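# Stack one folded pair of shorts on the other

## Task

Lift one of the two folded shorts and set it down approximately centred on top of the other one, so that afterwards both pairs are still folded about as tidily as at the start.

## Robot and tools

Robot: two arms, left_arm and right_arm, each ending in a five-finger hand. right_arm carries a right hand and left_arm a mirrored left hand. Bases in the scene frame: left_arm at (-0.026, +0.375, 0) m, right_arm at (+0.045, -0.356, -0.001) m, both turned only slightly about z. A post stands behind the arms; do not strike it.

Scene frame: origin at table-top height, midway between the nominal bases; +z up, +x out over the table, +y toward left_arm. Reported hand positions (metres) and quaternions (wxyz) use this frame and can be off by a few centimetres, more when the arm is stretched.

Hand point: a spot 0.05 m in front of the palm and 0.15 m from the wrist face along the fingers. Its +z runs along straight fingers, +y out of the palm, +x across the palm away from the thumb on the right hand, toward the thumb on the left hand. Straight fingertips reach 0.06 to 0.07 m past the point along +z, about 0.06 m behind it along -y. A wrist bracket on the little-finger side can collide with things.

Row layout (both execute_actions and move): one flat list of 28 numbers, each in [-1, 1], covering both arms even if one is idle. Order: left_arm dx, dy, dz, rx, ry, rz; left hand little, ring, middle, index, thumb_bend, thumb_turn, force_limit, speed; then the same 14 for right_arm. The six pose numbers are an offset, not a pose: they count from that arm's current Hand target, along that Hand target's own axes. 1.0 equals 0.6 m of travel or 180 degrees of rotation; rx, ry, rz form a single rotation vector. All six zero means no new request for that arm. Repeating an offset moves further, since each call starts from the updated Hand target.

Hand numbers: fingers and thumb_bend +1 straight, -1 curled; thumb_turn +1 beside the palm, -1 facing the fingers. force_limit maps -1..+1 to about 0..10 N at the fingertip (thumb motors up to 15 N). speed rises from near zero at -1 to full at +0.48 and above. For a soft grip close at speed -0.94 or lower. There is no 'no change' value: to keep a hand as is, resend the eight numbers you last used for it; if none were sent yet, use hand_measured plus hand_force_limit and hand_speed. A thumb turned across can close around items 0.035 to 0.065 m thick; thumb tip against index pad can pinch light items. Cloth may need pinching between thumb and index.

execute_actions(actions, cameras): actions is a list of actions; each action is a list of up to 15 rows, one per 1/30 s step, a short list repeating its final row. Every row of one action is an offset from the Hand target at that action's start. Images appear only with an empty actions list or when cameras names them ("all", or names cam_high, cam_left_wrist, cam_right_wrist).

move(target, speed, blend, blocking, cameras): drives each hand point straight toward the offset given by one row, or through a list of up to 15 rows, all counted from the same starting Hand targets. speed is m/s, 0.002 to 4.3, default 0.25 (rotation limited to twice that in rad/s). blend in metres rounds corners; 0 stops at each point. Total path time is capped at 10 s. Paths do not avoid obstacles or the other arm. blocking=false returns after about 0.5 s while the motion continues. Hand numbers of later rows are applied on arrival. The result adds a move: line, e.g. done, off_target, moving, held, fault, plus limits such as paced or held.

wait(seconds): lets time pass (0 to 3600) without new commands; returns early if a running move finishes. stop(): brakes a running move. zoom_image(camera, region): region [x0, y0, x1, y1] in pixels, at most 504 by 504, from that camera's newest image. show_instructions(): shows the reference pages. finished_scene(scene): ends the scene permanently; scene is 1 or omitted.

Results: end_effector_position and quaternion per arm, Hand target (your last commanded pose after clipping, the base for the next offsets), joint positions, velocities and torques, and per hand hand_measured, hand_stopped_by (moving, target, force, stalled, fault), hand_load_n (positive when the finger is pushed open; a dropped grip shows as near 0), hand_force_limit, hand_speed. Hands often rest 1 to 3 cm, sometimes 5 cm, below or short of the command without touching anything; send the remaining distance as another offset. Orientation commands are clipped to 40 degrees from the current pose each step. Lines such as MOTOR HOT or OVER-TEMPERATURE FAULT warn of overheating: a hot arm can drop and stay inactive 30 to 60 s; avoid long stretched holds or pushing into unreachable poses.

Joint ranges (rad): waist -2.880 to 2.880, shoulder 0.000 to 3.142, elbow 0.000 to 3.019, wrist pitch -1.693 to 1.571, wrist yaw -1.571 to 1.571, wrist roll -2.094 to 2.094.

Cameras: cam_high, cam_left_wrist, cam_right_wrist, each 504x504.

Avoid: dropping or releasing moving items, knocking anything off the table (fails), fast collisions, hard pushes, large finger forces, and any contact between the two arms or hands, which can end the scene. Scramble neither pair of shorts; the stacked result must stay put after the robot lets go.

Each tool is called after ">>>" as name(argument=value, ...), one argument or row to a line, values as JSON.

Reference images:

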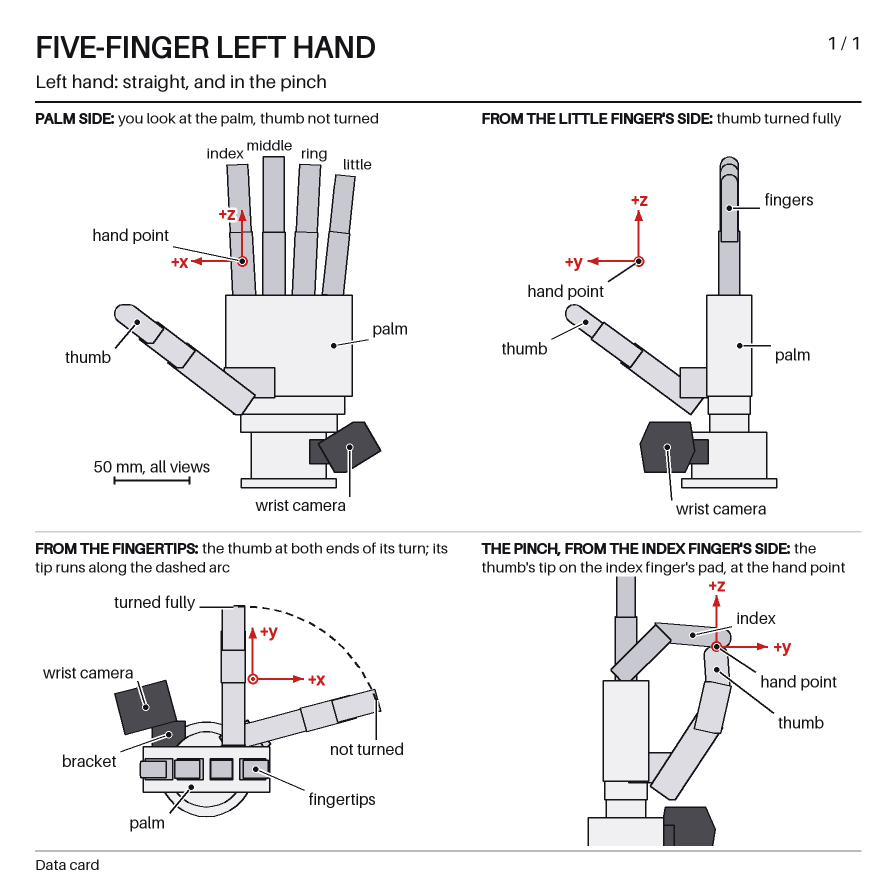

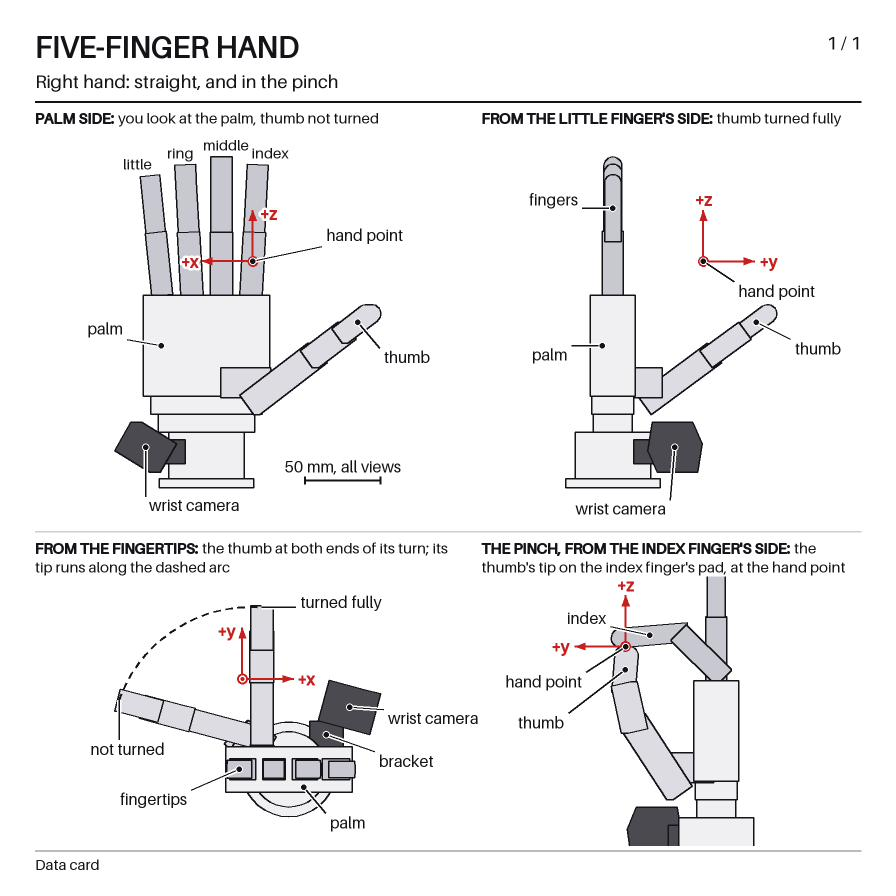

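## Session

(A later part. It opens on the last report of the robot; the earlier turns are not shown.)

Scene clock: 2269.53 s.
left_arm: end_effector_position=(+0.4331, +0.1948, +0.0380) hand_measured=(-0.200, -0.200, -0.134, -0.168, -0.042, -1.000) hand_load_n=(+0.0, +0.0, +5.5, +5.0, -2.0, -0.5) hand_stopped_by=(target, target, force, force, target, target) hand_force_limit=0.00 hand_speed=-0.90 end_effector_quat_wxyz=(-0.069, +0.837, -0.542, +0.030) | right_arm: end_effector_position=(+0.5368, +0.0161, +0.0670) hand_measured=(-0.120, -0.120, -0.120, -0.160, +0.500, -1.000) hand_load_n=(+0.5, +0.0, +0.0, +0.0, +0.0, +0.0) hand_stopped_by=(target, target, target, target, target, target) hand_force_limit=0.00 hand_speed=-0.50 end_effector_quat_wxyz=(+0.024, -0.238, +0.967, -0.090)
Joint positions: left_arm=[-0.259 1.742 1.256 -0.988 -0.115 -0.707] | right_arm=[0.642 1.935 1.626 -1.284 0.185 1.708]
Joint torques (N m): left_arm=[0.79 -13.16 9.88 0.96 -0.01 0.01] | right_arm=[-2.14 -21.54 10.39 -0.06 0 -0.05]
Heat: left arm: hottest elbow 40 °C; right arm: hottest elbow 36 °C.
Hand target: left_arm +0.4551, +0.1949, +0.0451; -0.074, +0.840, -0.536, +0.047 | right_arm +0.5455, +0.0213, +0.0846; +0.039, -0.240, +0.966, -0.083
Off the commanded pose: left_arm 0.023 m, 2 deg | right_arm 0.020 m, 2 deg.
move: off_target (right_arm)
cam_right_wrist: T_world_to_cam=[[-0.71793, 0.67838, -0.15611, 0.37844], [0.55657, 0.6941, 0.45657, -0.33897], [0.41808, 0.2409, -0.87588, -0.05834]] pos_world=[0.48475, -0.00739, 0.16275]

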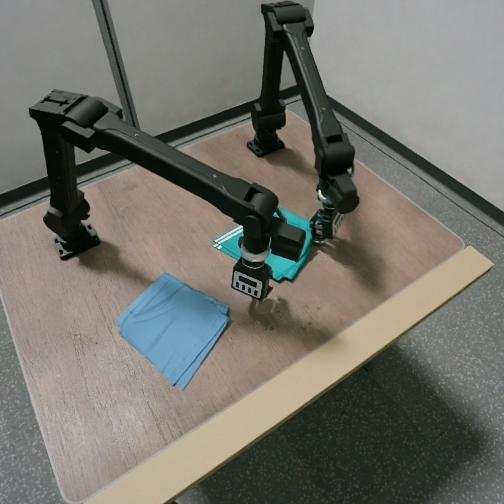

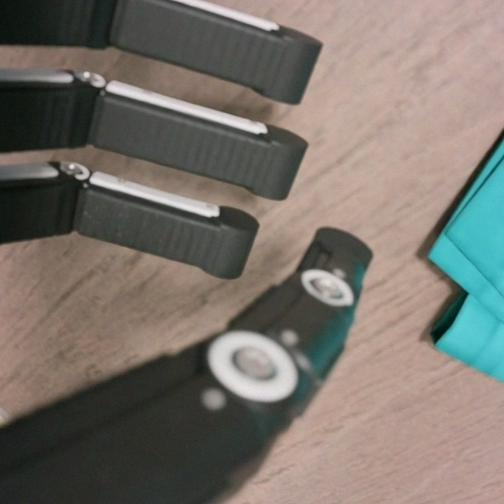

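>>> move(
  target=[
    [-0.007,-0.0053,-0.1175,0,0,0,-0.2,-0.2,-0.2,-0.22,-0.04,-1,0.0,-0.9,0,0,0,0,0,0,-0.12,-0.12,-0.12,-0.16,0.5,-1,0.0,-0.5],
  ],
  speed=0.05,
  cameras=["cam_high","cam_right_wrist"],
)

>>> move(
  target=[
    [0,0,0,0,0,0,-0.2,-0.2,-0.2,-0.22,-0.04,-1,0.0,-0.9,-0.081,0.0281,-0.0134,0,-0.0405,-0.2298,-0.12,-0.12,-0.12,-0.16,0.5,-1,0.0,-0.5],
  ],
  speed=0.2,
  cameras=["all"],
)

Scene clock: 2295.17 s.
left_arm: end_effector_position=(+0.4273, +0.1966, +0.0899) hand_measured=(-0.200, -0.200, -0.134, -0.168, -0.042, -1.000) hand_load_n=(+0.5, +0.0, +6.0, +6.0, -2.0, +0.0) hand_stopped_by=(target, target, force, force, target, target) hand_force_limit=0.00 hand_speed=-0.90 end_effector_quat_wxyz=(-0.066, +0.837, -0.543, +0.022) | right_arm: end_effector_position=(+0.5367, +0.0161, +0.0670) hand_measured=(-0.120, -0.120, -0.120, -0.160, +0.500, -1.000) hand_load_n=(+0.0, -0.5, +0.0, +0.0, +0.0, +0.0) hand_stopped_by=(target, target, target, target, target, target) hand_force_limit=0.00 hand_speed=-0.50 end_effector_quat_wxyz=(+0.024, -0.239, +0.967, -0.090)
Joint positions: left_arm=[-0.259 1.683 1.326 -1.133 -0.115 -0.707] | right_arm=[0.642 1.935 1.626 -1.284 0.185 1.707]
Joint torques (N m): left_arm=[0.32 -15.33 10.61 -0.03 -0.04 -0.04] | right_arm=[-2.2 -21.6 10.37 -0.08 0.01 -0.05]
Heat: left arm: hottest elbow 40 °C; right arm: hottest elbow 38 °C.
Hand target: left_arm +0.4450, +0.1949, +0.1150; -0.074, +0.840, -0.536, +0.047 | right_arm +0.5455, +0.0213, +0.0846; +0.039, -0.241, +0.966, -0.083
Off the commanded pose: left_arm 0.031 m, 3 deg | right_arm 0.020 m, 2 deg.
move: off_target (left_arm)
cam_right_wrist: T_world_to_cam=[[-0.71841, 0.67789, -0.15605, 0.37873], [0.55619, 0.6945, 0.45642, -0.33874], [0.41778, 0.2411, -0.87598, -0.05806]] pos_world=[0.48475, -0.00749, 0.16284]

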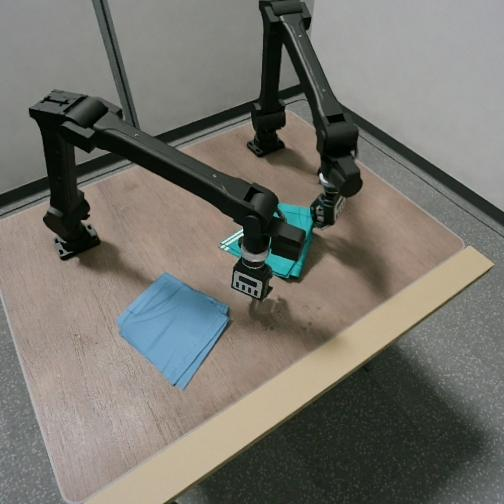

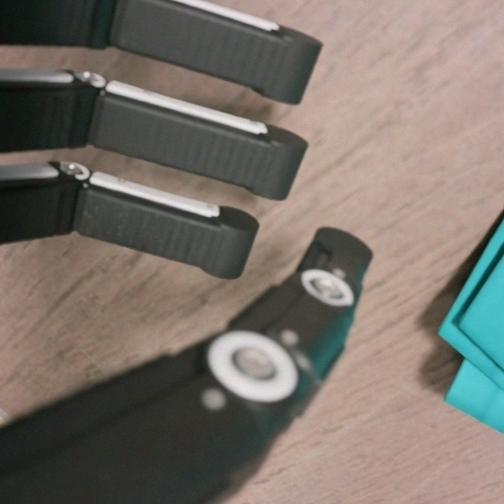

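Scene clock: 2297.83 s.
left_arm: end_effector_position=(+0.4273, +0.1966, +0.0899) hand_measured=(-0.200, -0.200, -0.134, -0.168, -0.042, -1.000) hand_load_n=(+0.0, +0.5, +6.0, +5.5, -2.0, +0.0) hand_stopped_by=(target, target, force, force, target, target) hand_force_limit=0.00 hand_speed=-0.90 end_effector_quat_wxyz=(-0.066, +0.837, -0.543, +0.022) | right_arm: end_effector_position=(+0.5625, +0.0561, +0.0887) hand_measured=(-0.120, -0.120, -0.120, -0.160, +0.500, -1.000) hand_load_n=(+0.0, +0.0, +0.0, +0.0, +0.0, +0.0) hand_stopped_by=(target, target, target, target, target, target) hand_force_limit=0.00 hand_speed=-0.50 end_effector_quat_wxyz=(+0.058, -0.572, +0.815, -0.077)
Joint positions: left_arm=[-0.259 1.683 1.326 -1.133 -0.115 -0.707] | right_arm=[0.642 2.067 1.893 -1.28 0.154 0.957]
Joint torques (N m): left_arm=[0.44 -15.03 10.61 0.03 -0.03 -0.04] | right_arm=[-2.73 -20.66 12.77 0.14 -0.01 -0.05]
Heat: left arm: hottest elbow 40 °C; right arm: hottest elbow 38 °C.
Hand target: left_arm +0.4450, +0.1949, +0.1150; -0.074, +0.840, -0.536, +0.047 | right_arm +0.5797, +0.0600, +0.0911; +0.067, -0.571, +0.815, -0.076
Off the commanded pose: left_arm 0.031 m, 3 deg | right_arm 0.018 m, 1 deg.
move: off_target (right_arm)
cam_left_wrist: T_world_to_cam=[[0.98729, 0.0974, 0.12561, -0.44966], [0.03356, -0.9002, 0.43419, 0.12251], [0.15536, -0.42445, -0.89202, 0.20469]] pos_world=[0.40803, 0.24096, 0.18588]
cam_right_wrist: T_world_to_cam=[[-0.98633, 0.0165, -0.16395, 0.56205], [-0.06132, 0.88676, 0.45814, -0.05436], [0.15295, 0.46193, -0.87363, 0.07693]] pos_world=[0.53927, 0.00339, 0.18427]

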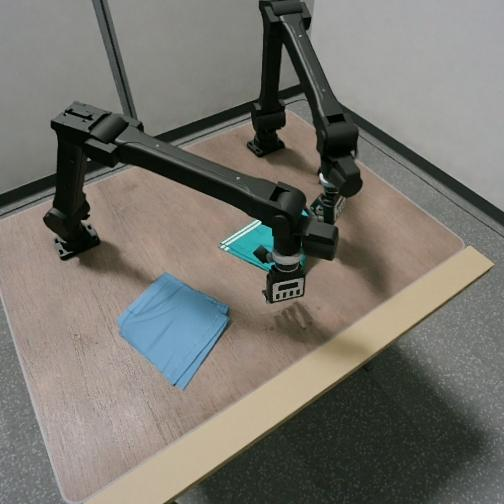

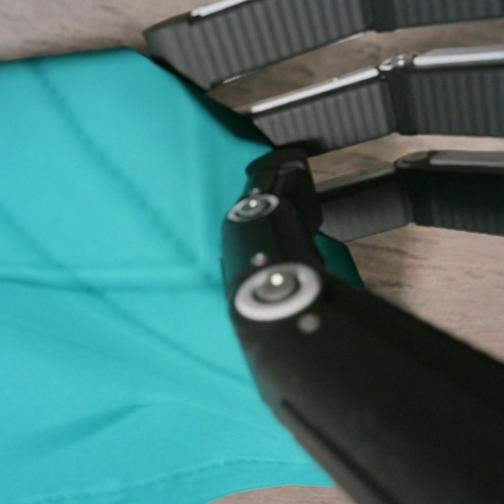

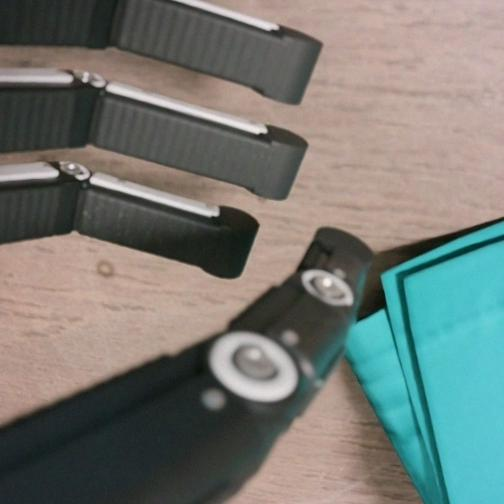

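>>> zoom_image(
  camera="cam_right_wrist",
  region=[300, 180, 504, 504],
)

>>> zoom_image(
  camera="cam_high",
  region=[200, 150, 380, 320],
)

Scaled by 1.556 from the camera's image (finer frame: 720x720).

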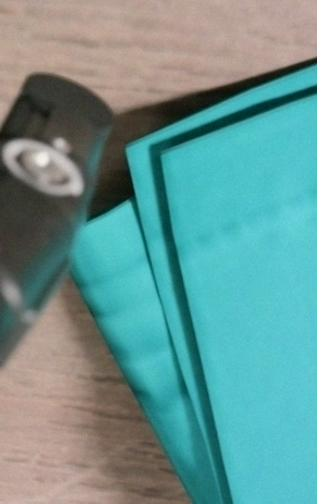

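Scaled by 2.800 from the camera's image (finer frame: 720x720).

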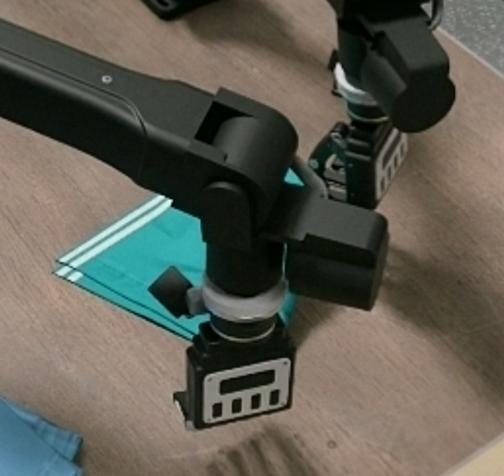

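>>> move(
  target=[
    [0,0,0,0,0,0,-0.2,-0.2,-0.2,-0.22,-0.04,-1,0.0,-0.9,-0.1147,0.0498,-0.0088,0,-0.0386,-0.2188,0,0,0,0,0.5,-1,0.0,-0.5],
  ],
  speed=0.15,
  cameras=["cam_high","cam_right_wrist"],
)

Scene clock: 2376.40 s.
left_arm: end_effector_position=(+0.4273, +0.1966, +0.0899) hand_measured=(-0.200, -0.200, -0.134, -0.168, -0.042, -1.000) hand_load_n=(+0.0, +0.5, +6.0, +6.0, -2.0, -0.5) hand_stopped_by=(target, target, force, force, target, target) hand_force_limit=0.00 hand_speed=-0.90 end_effector_quat_wxyz=(-0.066, +0.837, -0.543, +0.022) | right_arm: end_effector_position=(+0.5721, +0.1220, +0.0930) hand_measured=(+0.000, +0.000, +0.000, +0.000, +0.500, -1.000) hand_load_n=(+0.0, +0.0, +0.0, +0.0, +0.0, +0.0) hand_stopped_by=(target, target, target, target, target, target) hand_force_limit=0.00 hand_speed=-0.50 end_effector_quat_wxyz=(-0.082, +0.809, -0.579, +0.060)
Joint positions: left_arm=[-0.259 1.683 1.326 -1.133 -0.115 -0.707] | right_arm=[0.711 2.292 2.29 -1.379 0.074 0.352]
Joint torques (N m): left_arm=[0.26 -14.86 10.66 0.03 -0.04 -0.04] | right_arm=[-1.14 -23.94 13.14 -0.05 -0.04 -0.05]
Heat: left arm: hottest elbow 43 °C; right arm: hottest elbow 44 °C.
Hand target: left_arm +0.4450, +0.1949, +0.1150; -0.074, +0.840, -0.536, +0.047 | right_arm +0.5746, +0.1350, +0.0917; -0.086, +0.815, -0.569, +0.060
Off the commanded pose: left_arm 0.031 m, 3 deg | right_arm 0.013 m, 1 deg.
move: off_target (right_arm)
cam_right_wrist: T_world_to_cam=[[-0.77835, -0.60438, -0.17, 0.52843], [-0.60765, 0.65709, 0.44608, 0.22751], [-0.1579, 0.45051, -0.8787, 0.22844]] pos_world=[0.58562, 0.06696, 0.18907]

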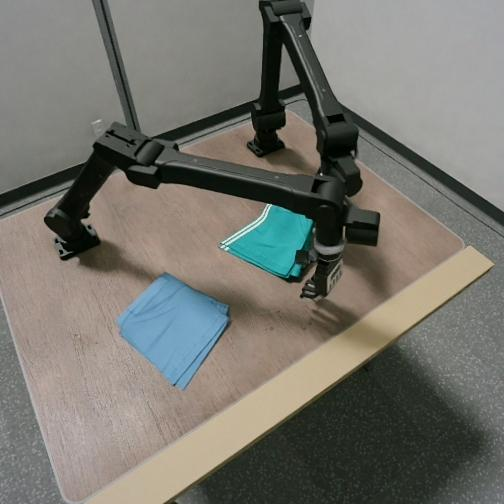

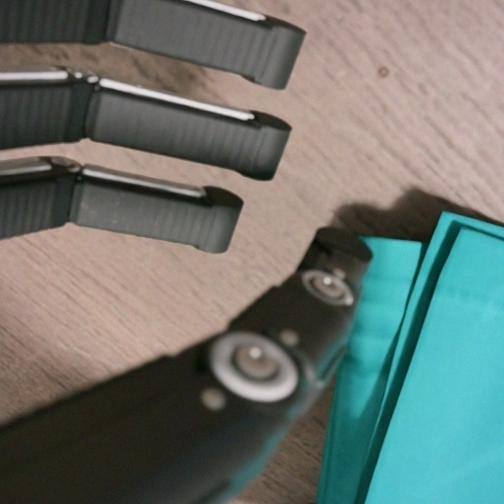

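>>> zoom_image(
  camera="cam_right_wrist",
  region=[300, 180, 504, 384],
)

>>> zoom_image(
  camera="cam_high",
  region=[200, 180, 380, 320],
)

Scaled by 2.471 from the camera's image (finer frame: 720x720).

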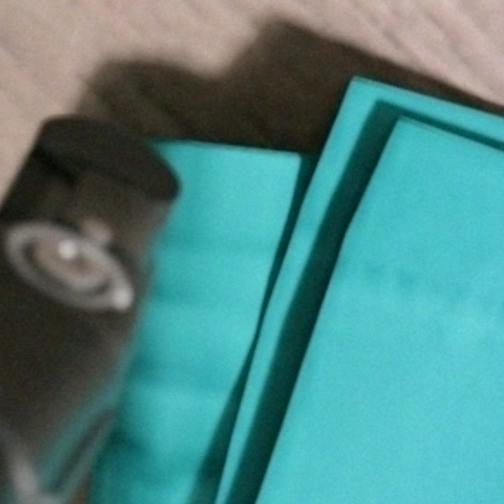

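Scaled by 2.800 from the camera's image (finer frame: 720x720).

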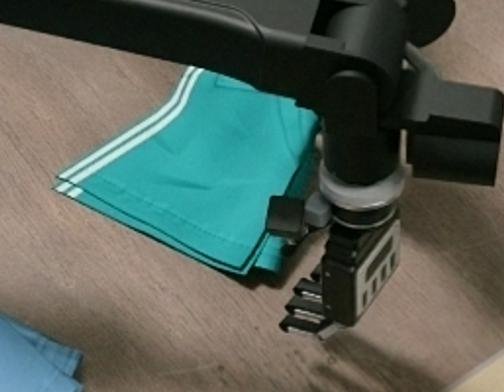

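>>> move(
  target=[
    [0,-0.0087,-0.0492,0,0,0,-0.2,-0.2,-0.2,-0.22,-0.04,-1,0.0,-0.9,0,0,0,0,0,0,0,0,0,0,0.5,-1,0.0,-0.5],
  ],
  speed=0.05,
  cameras=["cam_high","cam_right_wrist"],
)

>>> zoom_image(
  camera="cam_right_wrist",
  region=[300, 180, 504, 504],
)

Scene clock: 2426.77 s.
left_arm: end_effector_position=(+0.4285, +0.1962, +0.1188) hand_measured=(-0.200, -0.200, -0.134, -0.168, -0.042, -1.000) hand_load_n=(+0.0, +0.0, +6.0, +6.5, -2.0, +0.0) hand_stopped_by=(target, target, force, force, target, target) hand_force_limit=0.00 hand_speed=-0.90 end_effector_quat_wxyz=(-0.066, +0.837, -0.543, +0.021) | right_arm: end_effector_position=(+0.5721, +0.1220, +0.0930) hand_measured=(+0.000, +0.000, +0.000, +0.000, +0.500, -1.000) hand_load_n=(+0.0, +0.0, +0.0, +0.0, +0.0, +0.0) hand_stopped_by=(target, target, target, target, target, target) hand_force_limit=0.00 hand_speed=-0.50 end_effector_quat_wxyz=(-0.082, +0.809, -0.579, +0.060)
Joint positions: left_arm=[-0.259 1.664 1.38 -1.209 -0.115 -0.707] | right_arm=[0.711 2.292 2.29 -1.379 0.074 0.352]
Joint torques (N m): left_arm=[0.44 -14.97 10.86 -0.09 -0.04 -0.04] | right_arm=[-1.2 -23.82 13.16 -0.08 -0.05 -0.04]
Heat: left arm: hottest elbow 43 °C; right arm: hottest elbow 49 °C.
Hand target: left_arm +0.4450, +0.1949, +0.1450; -0.074, +0.840, -0.536, +0.047 | right_arm +0.5746, +0.1350, +0.0918; -0.086, +0.815, -0.570, +0.060
Off the commanded pose: left_arm 0.031 m, 3 deg | right_arm 0.013 m, 1 deg.
move: off_target (left_arm)
cam_right_wrist: T_world_to_cam=[[-0.77794, -0.6049, -0.17, 0.52823], [-0.60812, 0.65676, 0.44594, 0.22784], [-0.1581, 0.45029, -0.87877, 0.22858]] pos_world=[0.58562, 0.06696, 0.18907]

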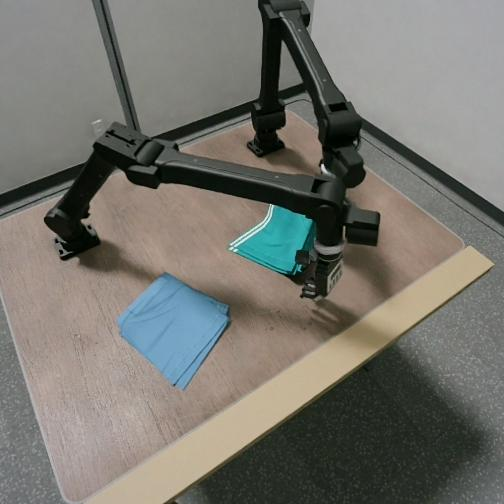

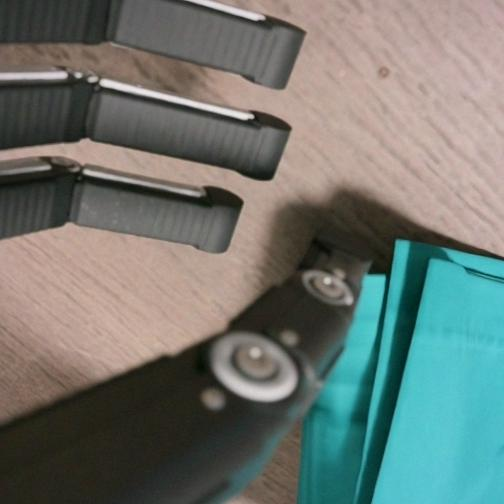

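Scaled by 1.556 from the camera's image (finer frame: 720x720).

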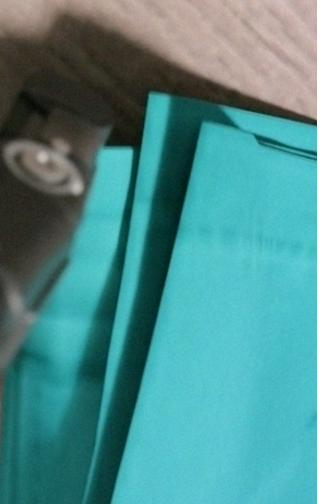

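>>> zoom_image(
  camera="cam_high",
  region=[210, 190, 350, 300],
)

Scaled by 3.600 from the camera's image (finer frame: 720x720).

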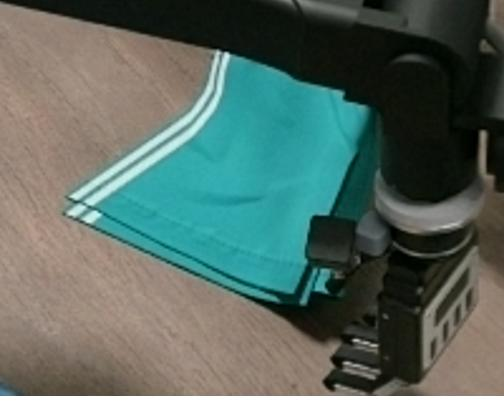

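>>> move(
  target=[
    [0,0.0087,0.0492,0,0,0,-0.2,-0.2,-0.2,-0.22,-0.04,-1,0.0,-0.9,0,0,0,0,0,0,0,0,0,0,0.5,-1,0.0,-0.5],
  ],
  speed=0.05,
  cameras=["cam_high","cam_right_wrist"],
)

>>> zoom_image(
  camera="cam_right_wrist",
  region=[300, 180, 504, 504],
)

Scene clock: 2520.30 s.
left_arm: end_effector_position=(+0.4402, +0.1927, +0.1171) hand_measured=(-0.200, -0.200, -0.134, -0.168, -0.042, -1.000) hand_load_n=(+0.0, +0.5, +5.5, +6.0, -2.0, +0.0) hand_stopped_by=(target, target, force, force, target, target) hand_force_limit=0.00 hand_speed=-0.90 end_effector_quat_wxyz=(-0.073, +0.837, -0.541, +0.043) | right_arm: end_effector_position=(+0.5721, +0.1220, +0.0930) hand_measured=(+0.000, +0.000, +0.000, +0.000, +0.500, -1.000) hand_load_n=(+0.0, +0.0, +0.0, +0.0, -0.5, +0.0) hand_stopped_by=(target, target, target, target, target, target) hand_force_limit=0.00 hand_speed=-0.50 end_effector_quat_wxyz=(-0.082, +0.809, -0.579, +0.060)
Joint positions: left_arm=[-0.259 1.664 1.375 -1.158 -0.115 -0.707] | right_arm=[0.711 2.292 2.29 -1.379 0.074 0.352]
Joint torques (N m): left_arm=[0.44 -13.63 7.57 1.14 -0.04 -0.03] | right_arm=[-1.2 -23.71 13.18 -0.08 -0.04 -0.05]
Heat: left arm: hottest elbow 44 °C; right arm: hottest elbow 51 °C.
Hand target: left_arm +0.4451, +0.1949, +0.1150; -0.074, +0.840, -0.536, +0.047 | right_arm +0.5746, +0.1350, +0.0918; -0.086, +0.815, -0.570, +0.060
Off the commanded pose: left_arm 0.006 m, 1 deg | right_arm 0.013 m, 1 deg.
move: done
cam_right_wrist: T_world_to_cam=[[-0.77794, -0.6049, -0.17, 0.52823], [-0.60812, 0.65676, 0.44594, 0.22784], [-0.1581, 0.45029, -0.87877, 0.22858]] pos_world=[0.58562, 0.06696, 0.18907]

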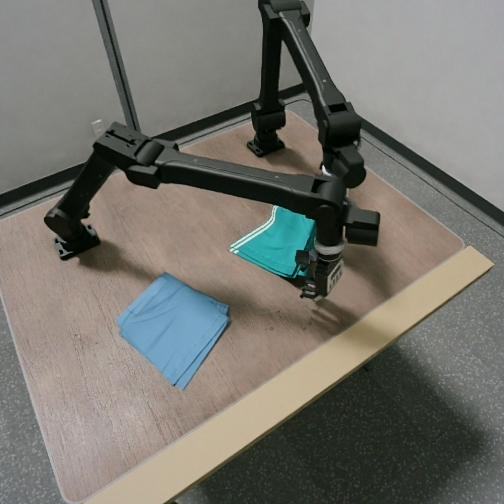

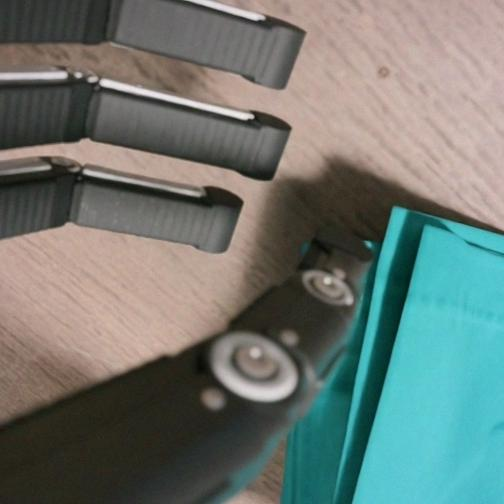

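Scaled by 1.556 from the camera's image (finer frame: 720x720).

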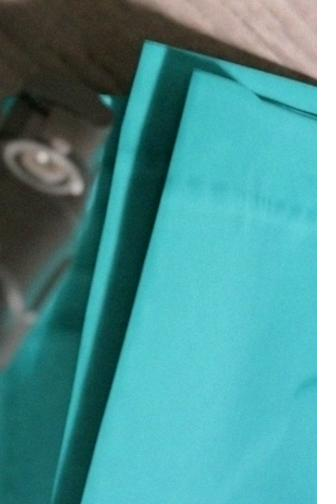

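>>> move(
  target=[
    [0,0.0087,0.0492,0,0,0,-0.2,-0.2,-0.2,-0.22,-0.04,-1,0.0,-0.9,0,0,0,0,0,0,0,0,0,0,0.5,-1,0.0,-0.5],
  ],
  speed=0.05,
  cameras=["cam_high","cam_right_wrist"],
)

>>> zoom_image(
  camera="cam_right_wrist",
  region=[280, 160, 504, 504],
)

>>> zoom_image(
  camera="cam_high",
  region=[210, 190, 350, 300],
)

Scene clock: 2535.40 s.
left_arm: end_effector_position=(+0.4409, +0.1925, +0.0913) hand_measured=(-0.200, -0.200, -0.134, -0.168, -0.042, -1.000) hand_load_n=(+0.0, +0.0, +5.0, +5.5, -2.0, -0.5) hand_stopped_by=(target, target, force, force, target, target) hand_force_limit=0.00 hand_speed=-0.90 end_effector_quat_wxyz=(-0.074, +0.837, -0.541, +0.047) | right_arm: end_effector_position=(+0.5721, +0.1220, +0.0930) hand_measured=(+0.000, +0.000, +0.000, +0.000, +0.500, -1.000) hand_load_n=(+0.0, +0.0, +0.0, +0.0, +0.0, +0.0) hand_stopped_by=(target, target, target, target, target, target) hand_force_limit=0.00 hand_speed=-0.50 end_effector_quat_wxyz=(-0.082, +0.809, -0.579, +0.060)
Joint positions: left_arm=[-0.259 1.681 1.326 -1.083 -0.115 -0.707] | right_arm=[0.711 2.292 2.29 -1.379 0.074 0.352]
Joint torques (N m): left_arm=[0.26 -13.1 7.31 1.21 -0.03 -0.04] | right_arm=[-1.14 -23.82 13.15 -0.05 -0.04 -0.05]
Heat: left arm: hottest elbow 42 °C; right arm: hottest elbow 51 °C.
Hand target: left_arm +0.4450, +0.1948, +0.0851; -0.073, +0.840, -0.536, +0.047 | right_arm +0.5746, +0.1350, +0.0918; -0.086, +0.815, -0.570, +0.060
Off the commanded pose: left_arm 0.008 m, 1 deg | right_arm 0.013 m, 1 deg.
move: done
cam_right_wrist: T_world_to_cam=[[-0.77794, -0.6049, -0.17, 0.52823], [-0.60812, 0.65676, 0.44594, 0.22784], [-0.1581, 0.45029, -0.87877, 0.22858]] pos_world=[0.58562, 0.06696, 0.18907]

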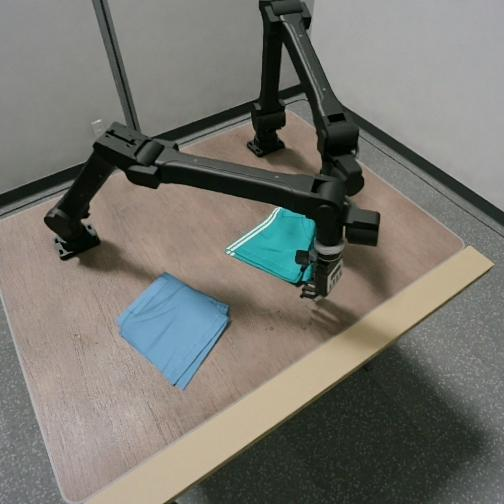

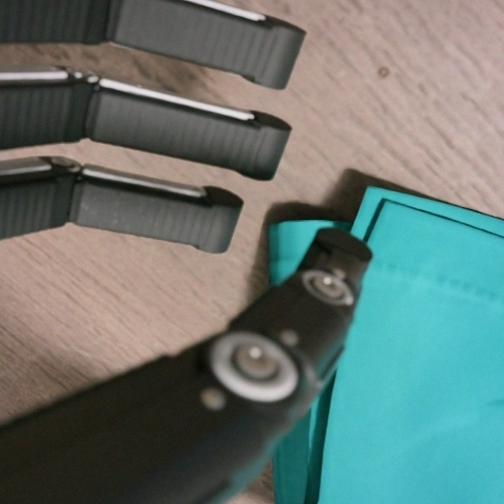

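Scaled by 1.465 from the camera's image (finer frame: 720x720).

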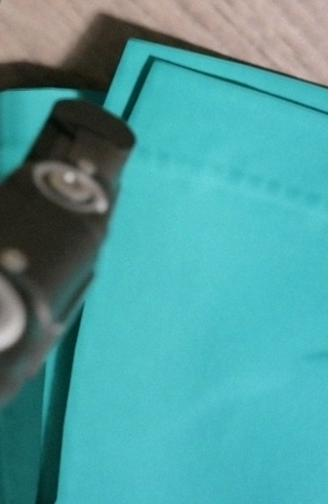

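Scaled by 3.600 from the camera's image (finer frame: 720x720).

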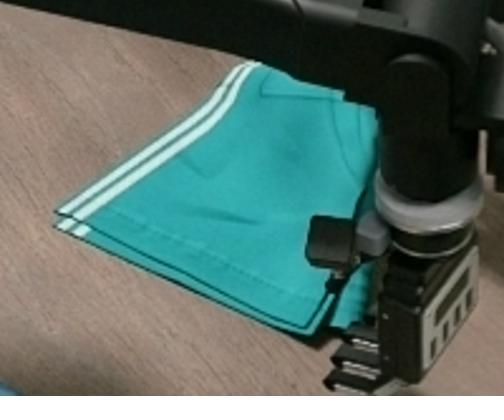

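>>> move(
  target=[
    [0,0,0,0,0,0,-0.2,-0.2,-0.2,-0.22,-0.04,-1,0.0,-0.9,-0.0705,-0.0253,0.0045,0,-0.0125,-0.0711,0,0,0,0,0.5,-1,0.0,-0.5],
  ],
  speed=0.12,
  cameras=["cam_right_wrist"],
)

Scene clock: 2586.80 s.
left_arm: end_effector_position=(+0.4409, +0.1925, +0.0913) hand_measured=(-0.200, -0.200, -0.134, -0.168, -0.042, -1.000) hand_load_n=(+0.0, +0.0, +5.0, +6.0, -2.0, -0.5) hand_stopped_by=(target, target, force, force, target, target) hand_force_limit=0.00 hand_speed=-0.90 end_effector_quat_wxyz=(-0.074, +0.837, -0.541, +0.047) | right_arm: end_effector_position=(+0.5757, +0.1697, +0.0965) hand_measured=(+0.000, +0.000, +0.000, +0.000, +0.500, -1.000) hand_load_n=(+0.0, +0.0, +0.0, +0.0, +0.0, +0.0) hand_stopped_by=(target, target, target, target, target, target) hand_force_limit=0.00 hand_speed=-0.50 end_effector_quat_wxyz=(-0.089, +0.869, -0.483, +0.054)
Joint positions: left_arm=[-0.259 1.681 1.326 -1.083 -0.115 -0.707] | right_arm=[0.762 2.533 2.748 -1.582 0.046 0.178]
Joint torques (N m): left_arm=[0.26 -13.16 7.32 1.17 -0.02 -0.04] | right_arm=[-1.26 -25.93 12.97 -0.02 -0.06 -0.06]
Heat: left arm: hottest elbow 39 °C; right arm: hottest elbow 51 °C.
Hand target: left_arm +0.4450, +0.1948, +0.0851; -0.073, +0.840, -0.536, +0.047 | right_arm +0.5745, +0.1801, +0.0923; -0.090, +0.875, -0.473, +0.054
Off the commanded pose: left_arm 0.008 m, 1 deg | right_arm 0.011 m, 1 deg.
move: off_target (right_arm)
cam_right_wrist: T_world_to_cam=[[-0.62087, -0.76437, -0.17397, 0.49756], [-0.7436, 0.504, 0.43937, 0.30168], [-0.24816, 0.40215, -0.8813, 0.27092]] pos_world=[0.60048, 0.11932, 0.19277]

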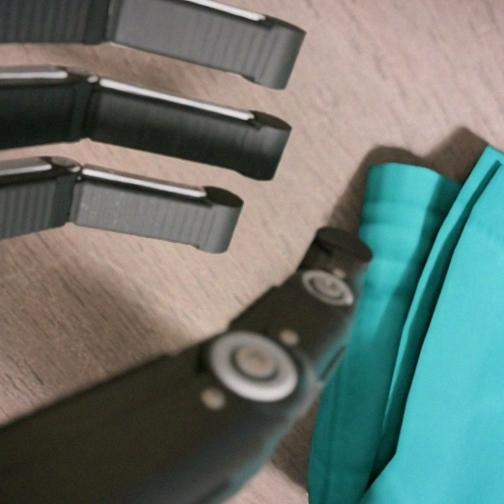

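>>> move(
  target=[
    [0,0,0,0,0,0,-0.2,-0.2,-0.2,-0.22,-0.04,-1,0.0,-0.9,0,0.0159,0.0903,0,0,0,0,0,0,0,0.5,-1,0.0,-0.5],
  ],
  speed=0.1,
  cameras=["cam_right_wrist"],
)

Scene clock: 2599.97 s.
left_arm: end_effector_position=(+0.4409, +0.1925, +0.0913) hand_measured=(-0.200, -0.200, -0.134, -0.168, -0.042, -1.000) hand_load_n=(+0.0, +0.0, +5.0, +6.0, -2.0, -0.5) hand_stopped_by=(target, target, force, force, target, target) hand_force_limit=0.00 hand_speed=-0.90 end_effector_quat_wxyz=(-0.074, +0.837, -0.541, +0.047) | right_arm: end_effector_position=(+0.5816, +0.1750, +0.0445) hand_measured=(+0.000, +0.000, +0.000, +0.000, +0.500, -1.000) hand_load_n=(+0.0, +0.0, +0.0, +0.5, +0.0, +0.0) hand_stopped_by=(target, target, target, target, target, target) hand_force_limit=0.00 hand_speed=-0.50 end_effector_quat_wxyz=(-0.090, +0.870, -0.482, +0.055)
Joint positions: left_arm=[-0.259 1.681 1.326 -1.083 -0.115 -0.707] | right_arm=[0.762 2.533 2.61 -1.443 0.046 0.175]
Joint torques (N m): left_arm=[0.38 -13.1 7.32 1.17 -0.03 -0.04] | right_arm=[-1.26 -29.22 8.28 0.88 -0.05 -0.04]
Heat: left arm: hottest elbow 38 °C; right arm: hottest elbow 50 °C.
Hand target: left_arm +0.4450, +0.1948, +0.0851; -0.073, +0.840, -0.536, +0.047 | right_arm +0.5763, +0.1807, +0.0373; -0.090, +0.875, -0.473, +0.054
Off the commanded pose: left_arm 0.008 m, 1 deg | right_arm 0.011 m, 1 deg.
move: off_target (right_arm)
cam_right_wrist: T_world_to_cam=[[-0.61892, -0.76572, -0.17493, 0.49528], [-0.74522, 0.50211, 0.43879, 0.32759], [-0.24816, 0.40194, -0.8814, 0.22451]] pos_world=[0.60637, 0.12452, 0.14078]

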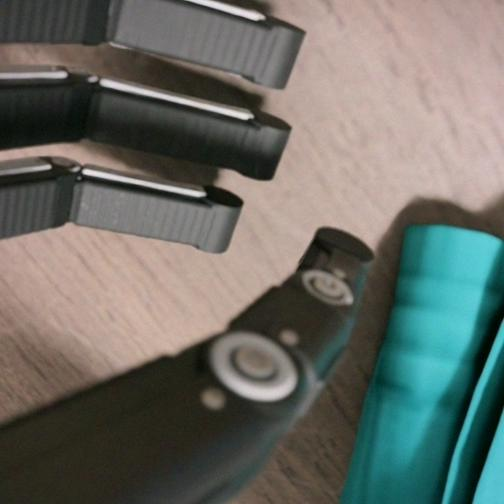

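>>> move(
  target=[
    [0,0,0,0,0,0,-0.2,-0.2,-0.2,-0.22,-0.04,-1,0.0,-0.9,0,0.0049,0.0279,0,0,0,0,0,0,0,1.0,-1,0.0,-0.3],
  ],
  speed=0.05,
  cameras=["cam_right_wrist"],
)

Scene clock: 2645.10 s.
left_arm: end_effector_position=(+0.4409, +0.1925, +0.0913) hand_measured=(-0.200, -0.200, -0.134, -0.168, -0.042, -1.000) hand_load_n=(+0.0, +0.0, +5.0, +6.0, -2.0, -0.5) hand_stopped_by=(target, target, force, force, target, target) hand_force_limit=0.00 hand_speed=-0.90 end_effector_quat_wxyz=(-0.074, +0.837, -0.541, +0.047) | right_arm: end_effector_position=(+0.5827, +0.1760, +0.0294) hand_measured=(+0.000, +0.000, +0.000, +0.000, +1.000, -1.000) hand_load_n=(+0.0, +0.0, -0.5, -1.5, +0.0, +0.0) hand_stopped_by=(target, target, target, target, target, target) hand_force_limit=0.00 hand_speed=-0.30 end_effector_quat_wxyz=(-0.091, +0.870, -0.481, +0.055)
Joint positions: left_arm=[-0.259 1.681 1.326 -1.083 -0.115 -0.707] | right_arm=[0.762 2.533 2.571 -1.4 0.045 0.174]
Joint torques (N m): left_arm=[0.32 -12.86 7.35 1.16 -0.02 -0.04] | right_arm=[-1.26 -29.16 7.87 0.96 -0.03 -0.03]
Heat: left arm: hottest elbow 38 °C; right arm: hottest elbow 44 °C.
Hand target: left_arm +0.4450, +0.1948, +0.0851; -0.073, +0.840, -0.536, +0.047 | right_arm +0.5769, +0.1809, +0.0203; -0.090, +0.875, -0.473, +0.053
Off the commanded pose: left_arm 0.008 m, 1 deg | right_arm 0.012 m, 1 deg.
move: off_target (right_arm)
cam_right_wrist: T_world_to_cam=[[-0.61736, -0.76639, -0.17752, 0.49341], [-0.74678, 0.49998, 0.43856, 0.33575], [-0.24736, 0.40332, -0.88099, 0.21038]] pos_world=[0.60738, 0.12543, 0.12568]

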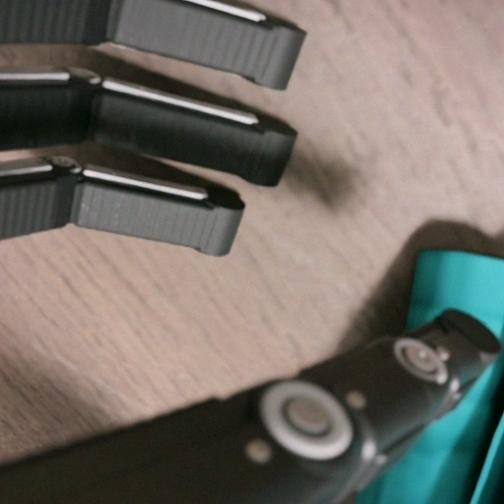

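>>> move(
  target=[
    [0,0,0,0,0,0,-0.2,-0.2,-0.2,-0.22,-0.04,-1,0.0,-0.9,0.0048,0.0943,-0.02,0,0,0,0,0,0,0,1.0,-1,0.0,-0.3],
  ],
  speed=0.05,
  cameras=["cam_right_wrist","cam_high"],
)

Scene clock: 2661.53 s.
left_arm: end_effector_position=(+0.4409, +0.1925, +0.0913) hand_measured=(-0.200, -0.200, -0.134, -0.168, -0.042, -1.000) hand_load_n=(+0.0, +0.0, +5.0, +6.0, -2.0, -0.5) hand_stopped_by=(target, target, force, force, target, target) hand_force_limit=0.00 hand_speed=-0.90 end_effector_quat_wxyz=(-0.074, +0.837, -0.541, +0.047) | right_arm: end_effector_position=(+0.5419, +0.1426, +0.0287) hand_measured=(+0.000, +0.000, +0.000, +0.000, +1.000, -1.000) hand_load_n=(+0.0, +0.0, +0.0, -1.0, +0.0, +0.0) hand_stopped_by=(target, target, target, target, target, target) hand_force_limit=0.00 hand_speed=-0.30 end_effector_quat_wxyz=(-0.095, +0.871, -0.479, +0.056)
Joint positions: left_arm=[-0.259 1.681 1.326 -1.083 -0.115 -0.707] | right_arm=[0.766 2.288 2.114 -1.179 0.045 0.174]
Joint torques (N m): left_arm=[0.44 -13.04 7.34 1.17 -0.03 -0.03] | right_arm=[-0.97 -26.75 7.31 0.7 0.05 0.07]
Heat: left arm: hottest elbow 38 °C; right arm: hottest elbow 43 °C.
Hand target: left_arm +0.4450, +0.1948, +0.0851; -0.073, +0.840, -0.536, +0.047 | right_arm +0.5301, +0.1467, +0.0203; -0.090, +0.875, -0.473, +0.053
Off the commanded pose: left_arm 0.008 m, 1 deg | right_arm 0.015 m, 1 deg.
move: off_target (right_arm)
cam_right_wrist: T_world_to_cam=[[-0.6133, -0.76763, -0.18605, 0.4408], [-0.75148, 0.49457, 0.43667, 0.32578], [-0.24318, 0.40762, -0.88018, 0.21024]] pos_world=[0.56628, 0.09155, 0.1248]
Images, in order (width x height): cam_high 504x504, cam_right_wrist 504x504.

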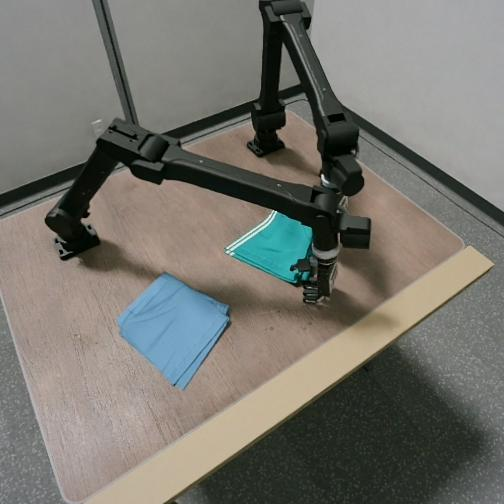

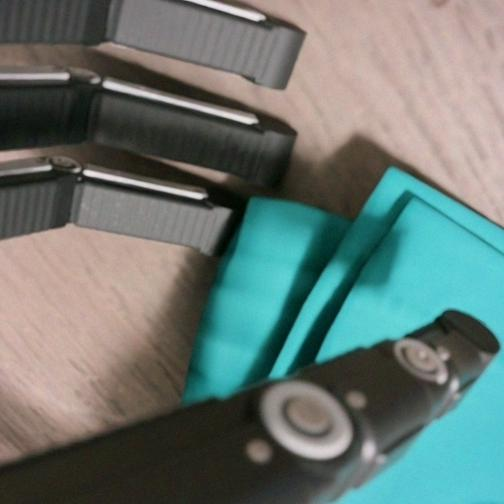

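>>> zoom_image(
  camera="cam_right_wrist",
  region=[170, 140, 504, 474],
)

Scaled by 1.509 from the camera's image (finer frame: 720x720).

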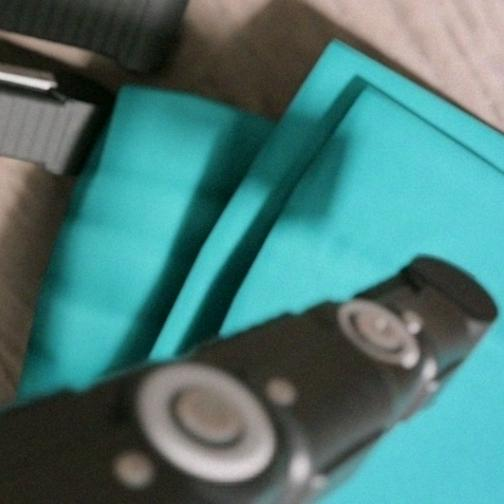

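>>> move(
  target=[
    [0.0085,-0.0367,-0.1035,0,0,0,-0.2,-0.2,-0.2,-0.22,-0.04,-1,0.0,-0.9,0,0,0,0,0,0,0,0,0,0,1.0,-1,0.0,-0.3],
  ],
  speed=0.05,
  cameras=["cam_right_wrist","cam_high"],
)

>>> zoom_image(
  camera="cam_right_wrist",
  region=[170, 140, 504, 474],
)

Scene clock: 2719.10 s.
left_arm: end_effector_position=(+0.4399, +0.1928, +0.1277) hand_measured=(-0.200, -0.200, -0.134, -0.168, -0.042, -1.000) hand_load_n=(+0.0, +0.0, +5.5, +6.0, -1.5, -0.5) hand_stopped_by=(target, target, force, force, target, target) hand_force_limit=0.00 hand_speed=-0.90 end_effector_quat_wxyz=(-0.068, +0.837, -0.542, +0.026) | right_arm: end_effector_position=(+0.5420, +0.1427, +0.0287) hand_measured=(+0.000, +0.000, +0.000, +0.000, +1.000, -1.000) hand_load_n=(+0.0, +0.0, +0.0, -0.5, +0.0, +0.0) hand_stopped_by=(target, target, target, target, target, target) hand_force_limit=0.00 hand_speed=-0.30 end_effector_quat_wxyz=(-0.095, +0.871, -0.479, +0.056)
Joint positions: left_arm=[-0.259 1.681 1.426 -1.229 -0.115 -0.707] | right_arm=[0.766 2.288 2.114 -1.179 0.045 0.174]
Joint torques (N m): left_arm=[0.79 -14.74 11.02 0.06 -0.01 0.03] | right_arm=[-0.91 -26.81 7.32 0.73 0.05 0.07]
Heat: left arm: hottest elbow 37 °C; right arm: hottest elbow 39 °C.
Hand target: left_arm +0.4570, +0.1949, +0.1500; -0.073, +0.840, -0.536, +0.047 | right_arm +0.5301, +0.1468, +0.0203; -0.090, +0.875, -0.473, +0.053
Off the commanded pose: left_arm 0.028 m, 3 deg | right_arm 0.015 m, 1 deg.
move: off_target (left_arm)
cam_right_wrist: T_world_to_cam=[[-0.61325, -0.76759, -0.18636, 0.44081], [-0.75159, 0.49447, 0.43659, 0.32586], [-0.24297, 0.4078, -0.88015, 0.2101]] pos_world=[0.56629, 0.09155, 0.1248]
Images, in order (width x height): cam_high 504x504, cam_right_wrist 504x504.

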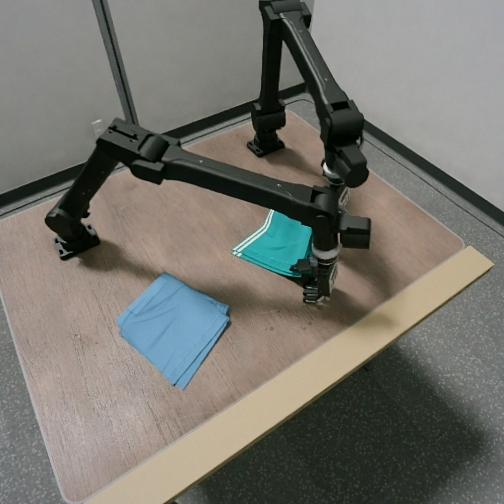

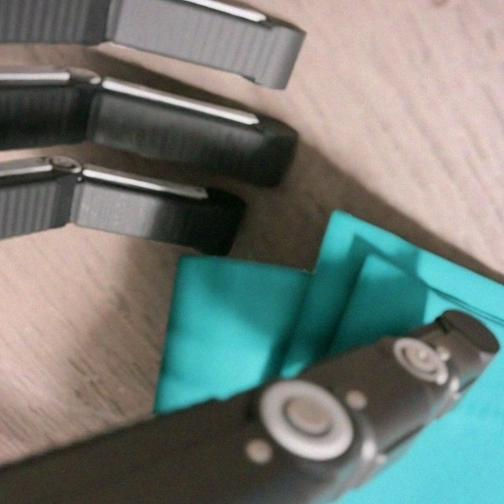

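Scaled by 1.509 from the camera's image (finer frame: 720x720).

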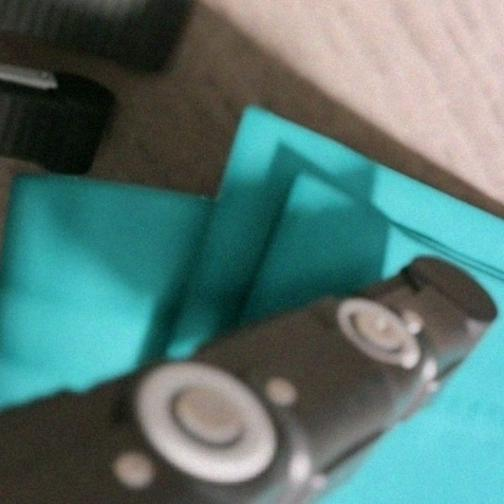

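>>> zoom_image(
  camera="cam_high",
  region=[220, 200, 340, 300],
)

Scaled by 4.200 from the camera's image (finer frame: 720x720).

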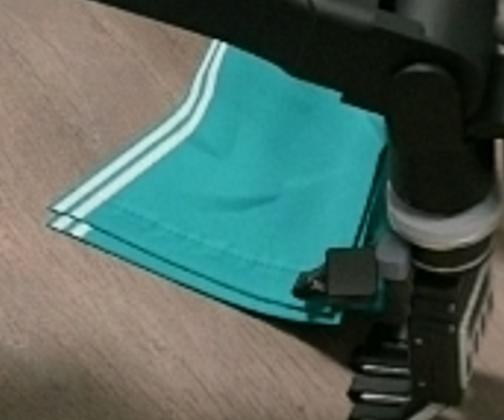

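>>> move(
  target=[
    [0,0,0,0,0,0,-0.2,-0.2,-0.2,-0.22,-0.04,-1,0.0,-0.9,0.0161,-0.0533,0.0027,0,0,0,0,0,0,0,1.0,-1,0.0,-0.3],
    [0,0,0,0,0,0,-0.2,-0.2,-0.2,-0.22,-0.04,-1,0.0,-0.9,-0.0285,-0.0701,0.0056,0,0,0,0,0,0,0,1.0,-1,0.0,-0.3],
  ],
  speed=0.07,
  cameras=["cam_right_wrist"],
)

Scene clock: 2779.03 s.
left_arm: end_effector_position=(+0.4399, +0.1928, +0.1277) hand_measured=(-0.200, -0.200, -0.134, -0.168, -0.042, -1.000) hand_load_n=(+0.0, +0.0, +5.5, +6.0, -1.5, +0.0) hand_stopped_by=(target, target, force, force, target, target) hand_force_limit=0.00 hand_speed=-0.90 end_effector_quat_wxyz=(-0.068, +0.837, -0.542, +0.026) | right_arm: end_effector_position=(+0.5572, +0.1567, +0.0296) hand_measured=(+0.000, +0.000, +0.000, +0.000, +1.000, -1.000) hand_load_n=(+0.0, -0.5, +0.0, +0.0, +0.0, +0.0) hand_stopped_by=(target, target, target, target, target, target) hand_force_limit=0.00 hand_speed=-0.30 end_effector_quat_wxyz=(-0.088, +0.873, -0.476, +0.053)
Joint positions: left_arm=[-0.259 1.681 1.426 -1.229 -0.115 -0.707] | right_arm=[0.766 2.382 2.286 -1.274 0.043 0.166]
Joint torques (N m): left_arm=[0.91 -14.68 11.06 0.01 -0.01 0.02] | right_arm=[-1.96 -28.16 8.72 0.44 0.01 0.06]
Heat: left arm: hottest elbow 43 °C; right arm: hottest elbow 39 °C.
Hand target: left_arm +0.4570, +0.1949, +0.1500; -0.073, +0.840, -0.536, +0.047 | right_arm +0.5565, +0.1561, +0.0300; -0.088, +0.873, -0.476, +0.053 (not the last commanded pose)
Off the commanded pose: left_arm 0.028 m, 3 deg | right_arm 0.028 m, 0 deg.
move: held (right_arm; a check stopped the path); path passed 1 of 2 targets; limits=held
pose unreachable (right arm): on one or more control steps of this call, first in action 0 (counted from 0), this arm could not follow its commanded pose, so it was not sent that pose on those steps. It may still have moved: this result reports where it is.
cause: moving toward the commanded pose would bring a part of the arm too close to another arm (a part of this arm just beyond joint 4 (wrist pitch) and a part of the left arm just beyond its joint 4 (wrist pitch), 8 mm apart when this arm was first held).
cam_right_wrist: T_world_to_cam=[[-0.60867, -0.77474, -0.17118, 0.45921], [-0.75084, 0.49269, 0.43989, 0.32959], [-0.25646, 0.39627, -0.88159, 0.21818]] pos_world=[0.58293, 0.10693, 0.12597]

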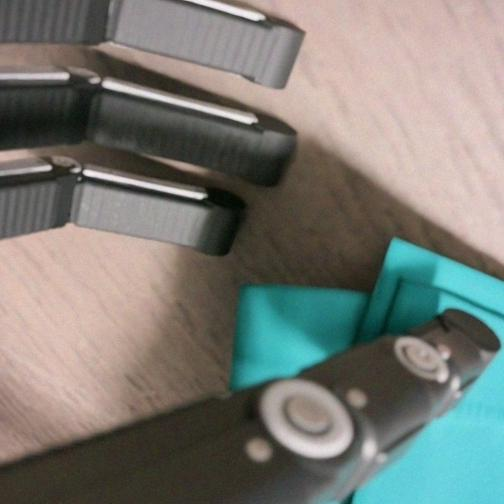

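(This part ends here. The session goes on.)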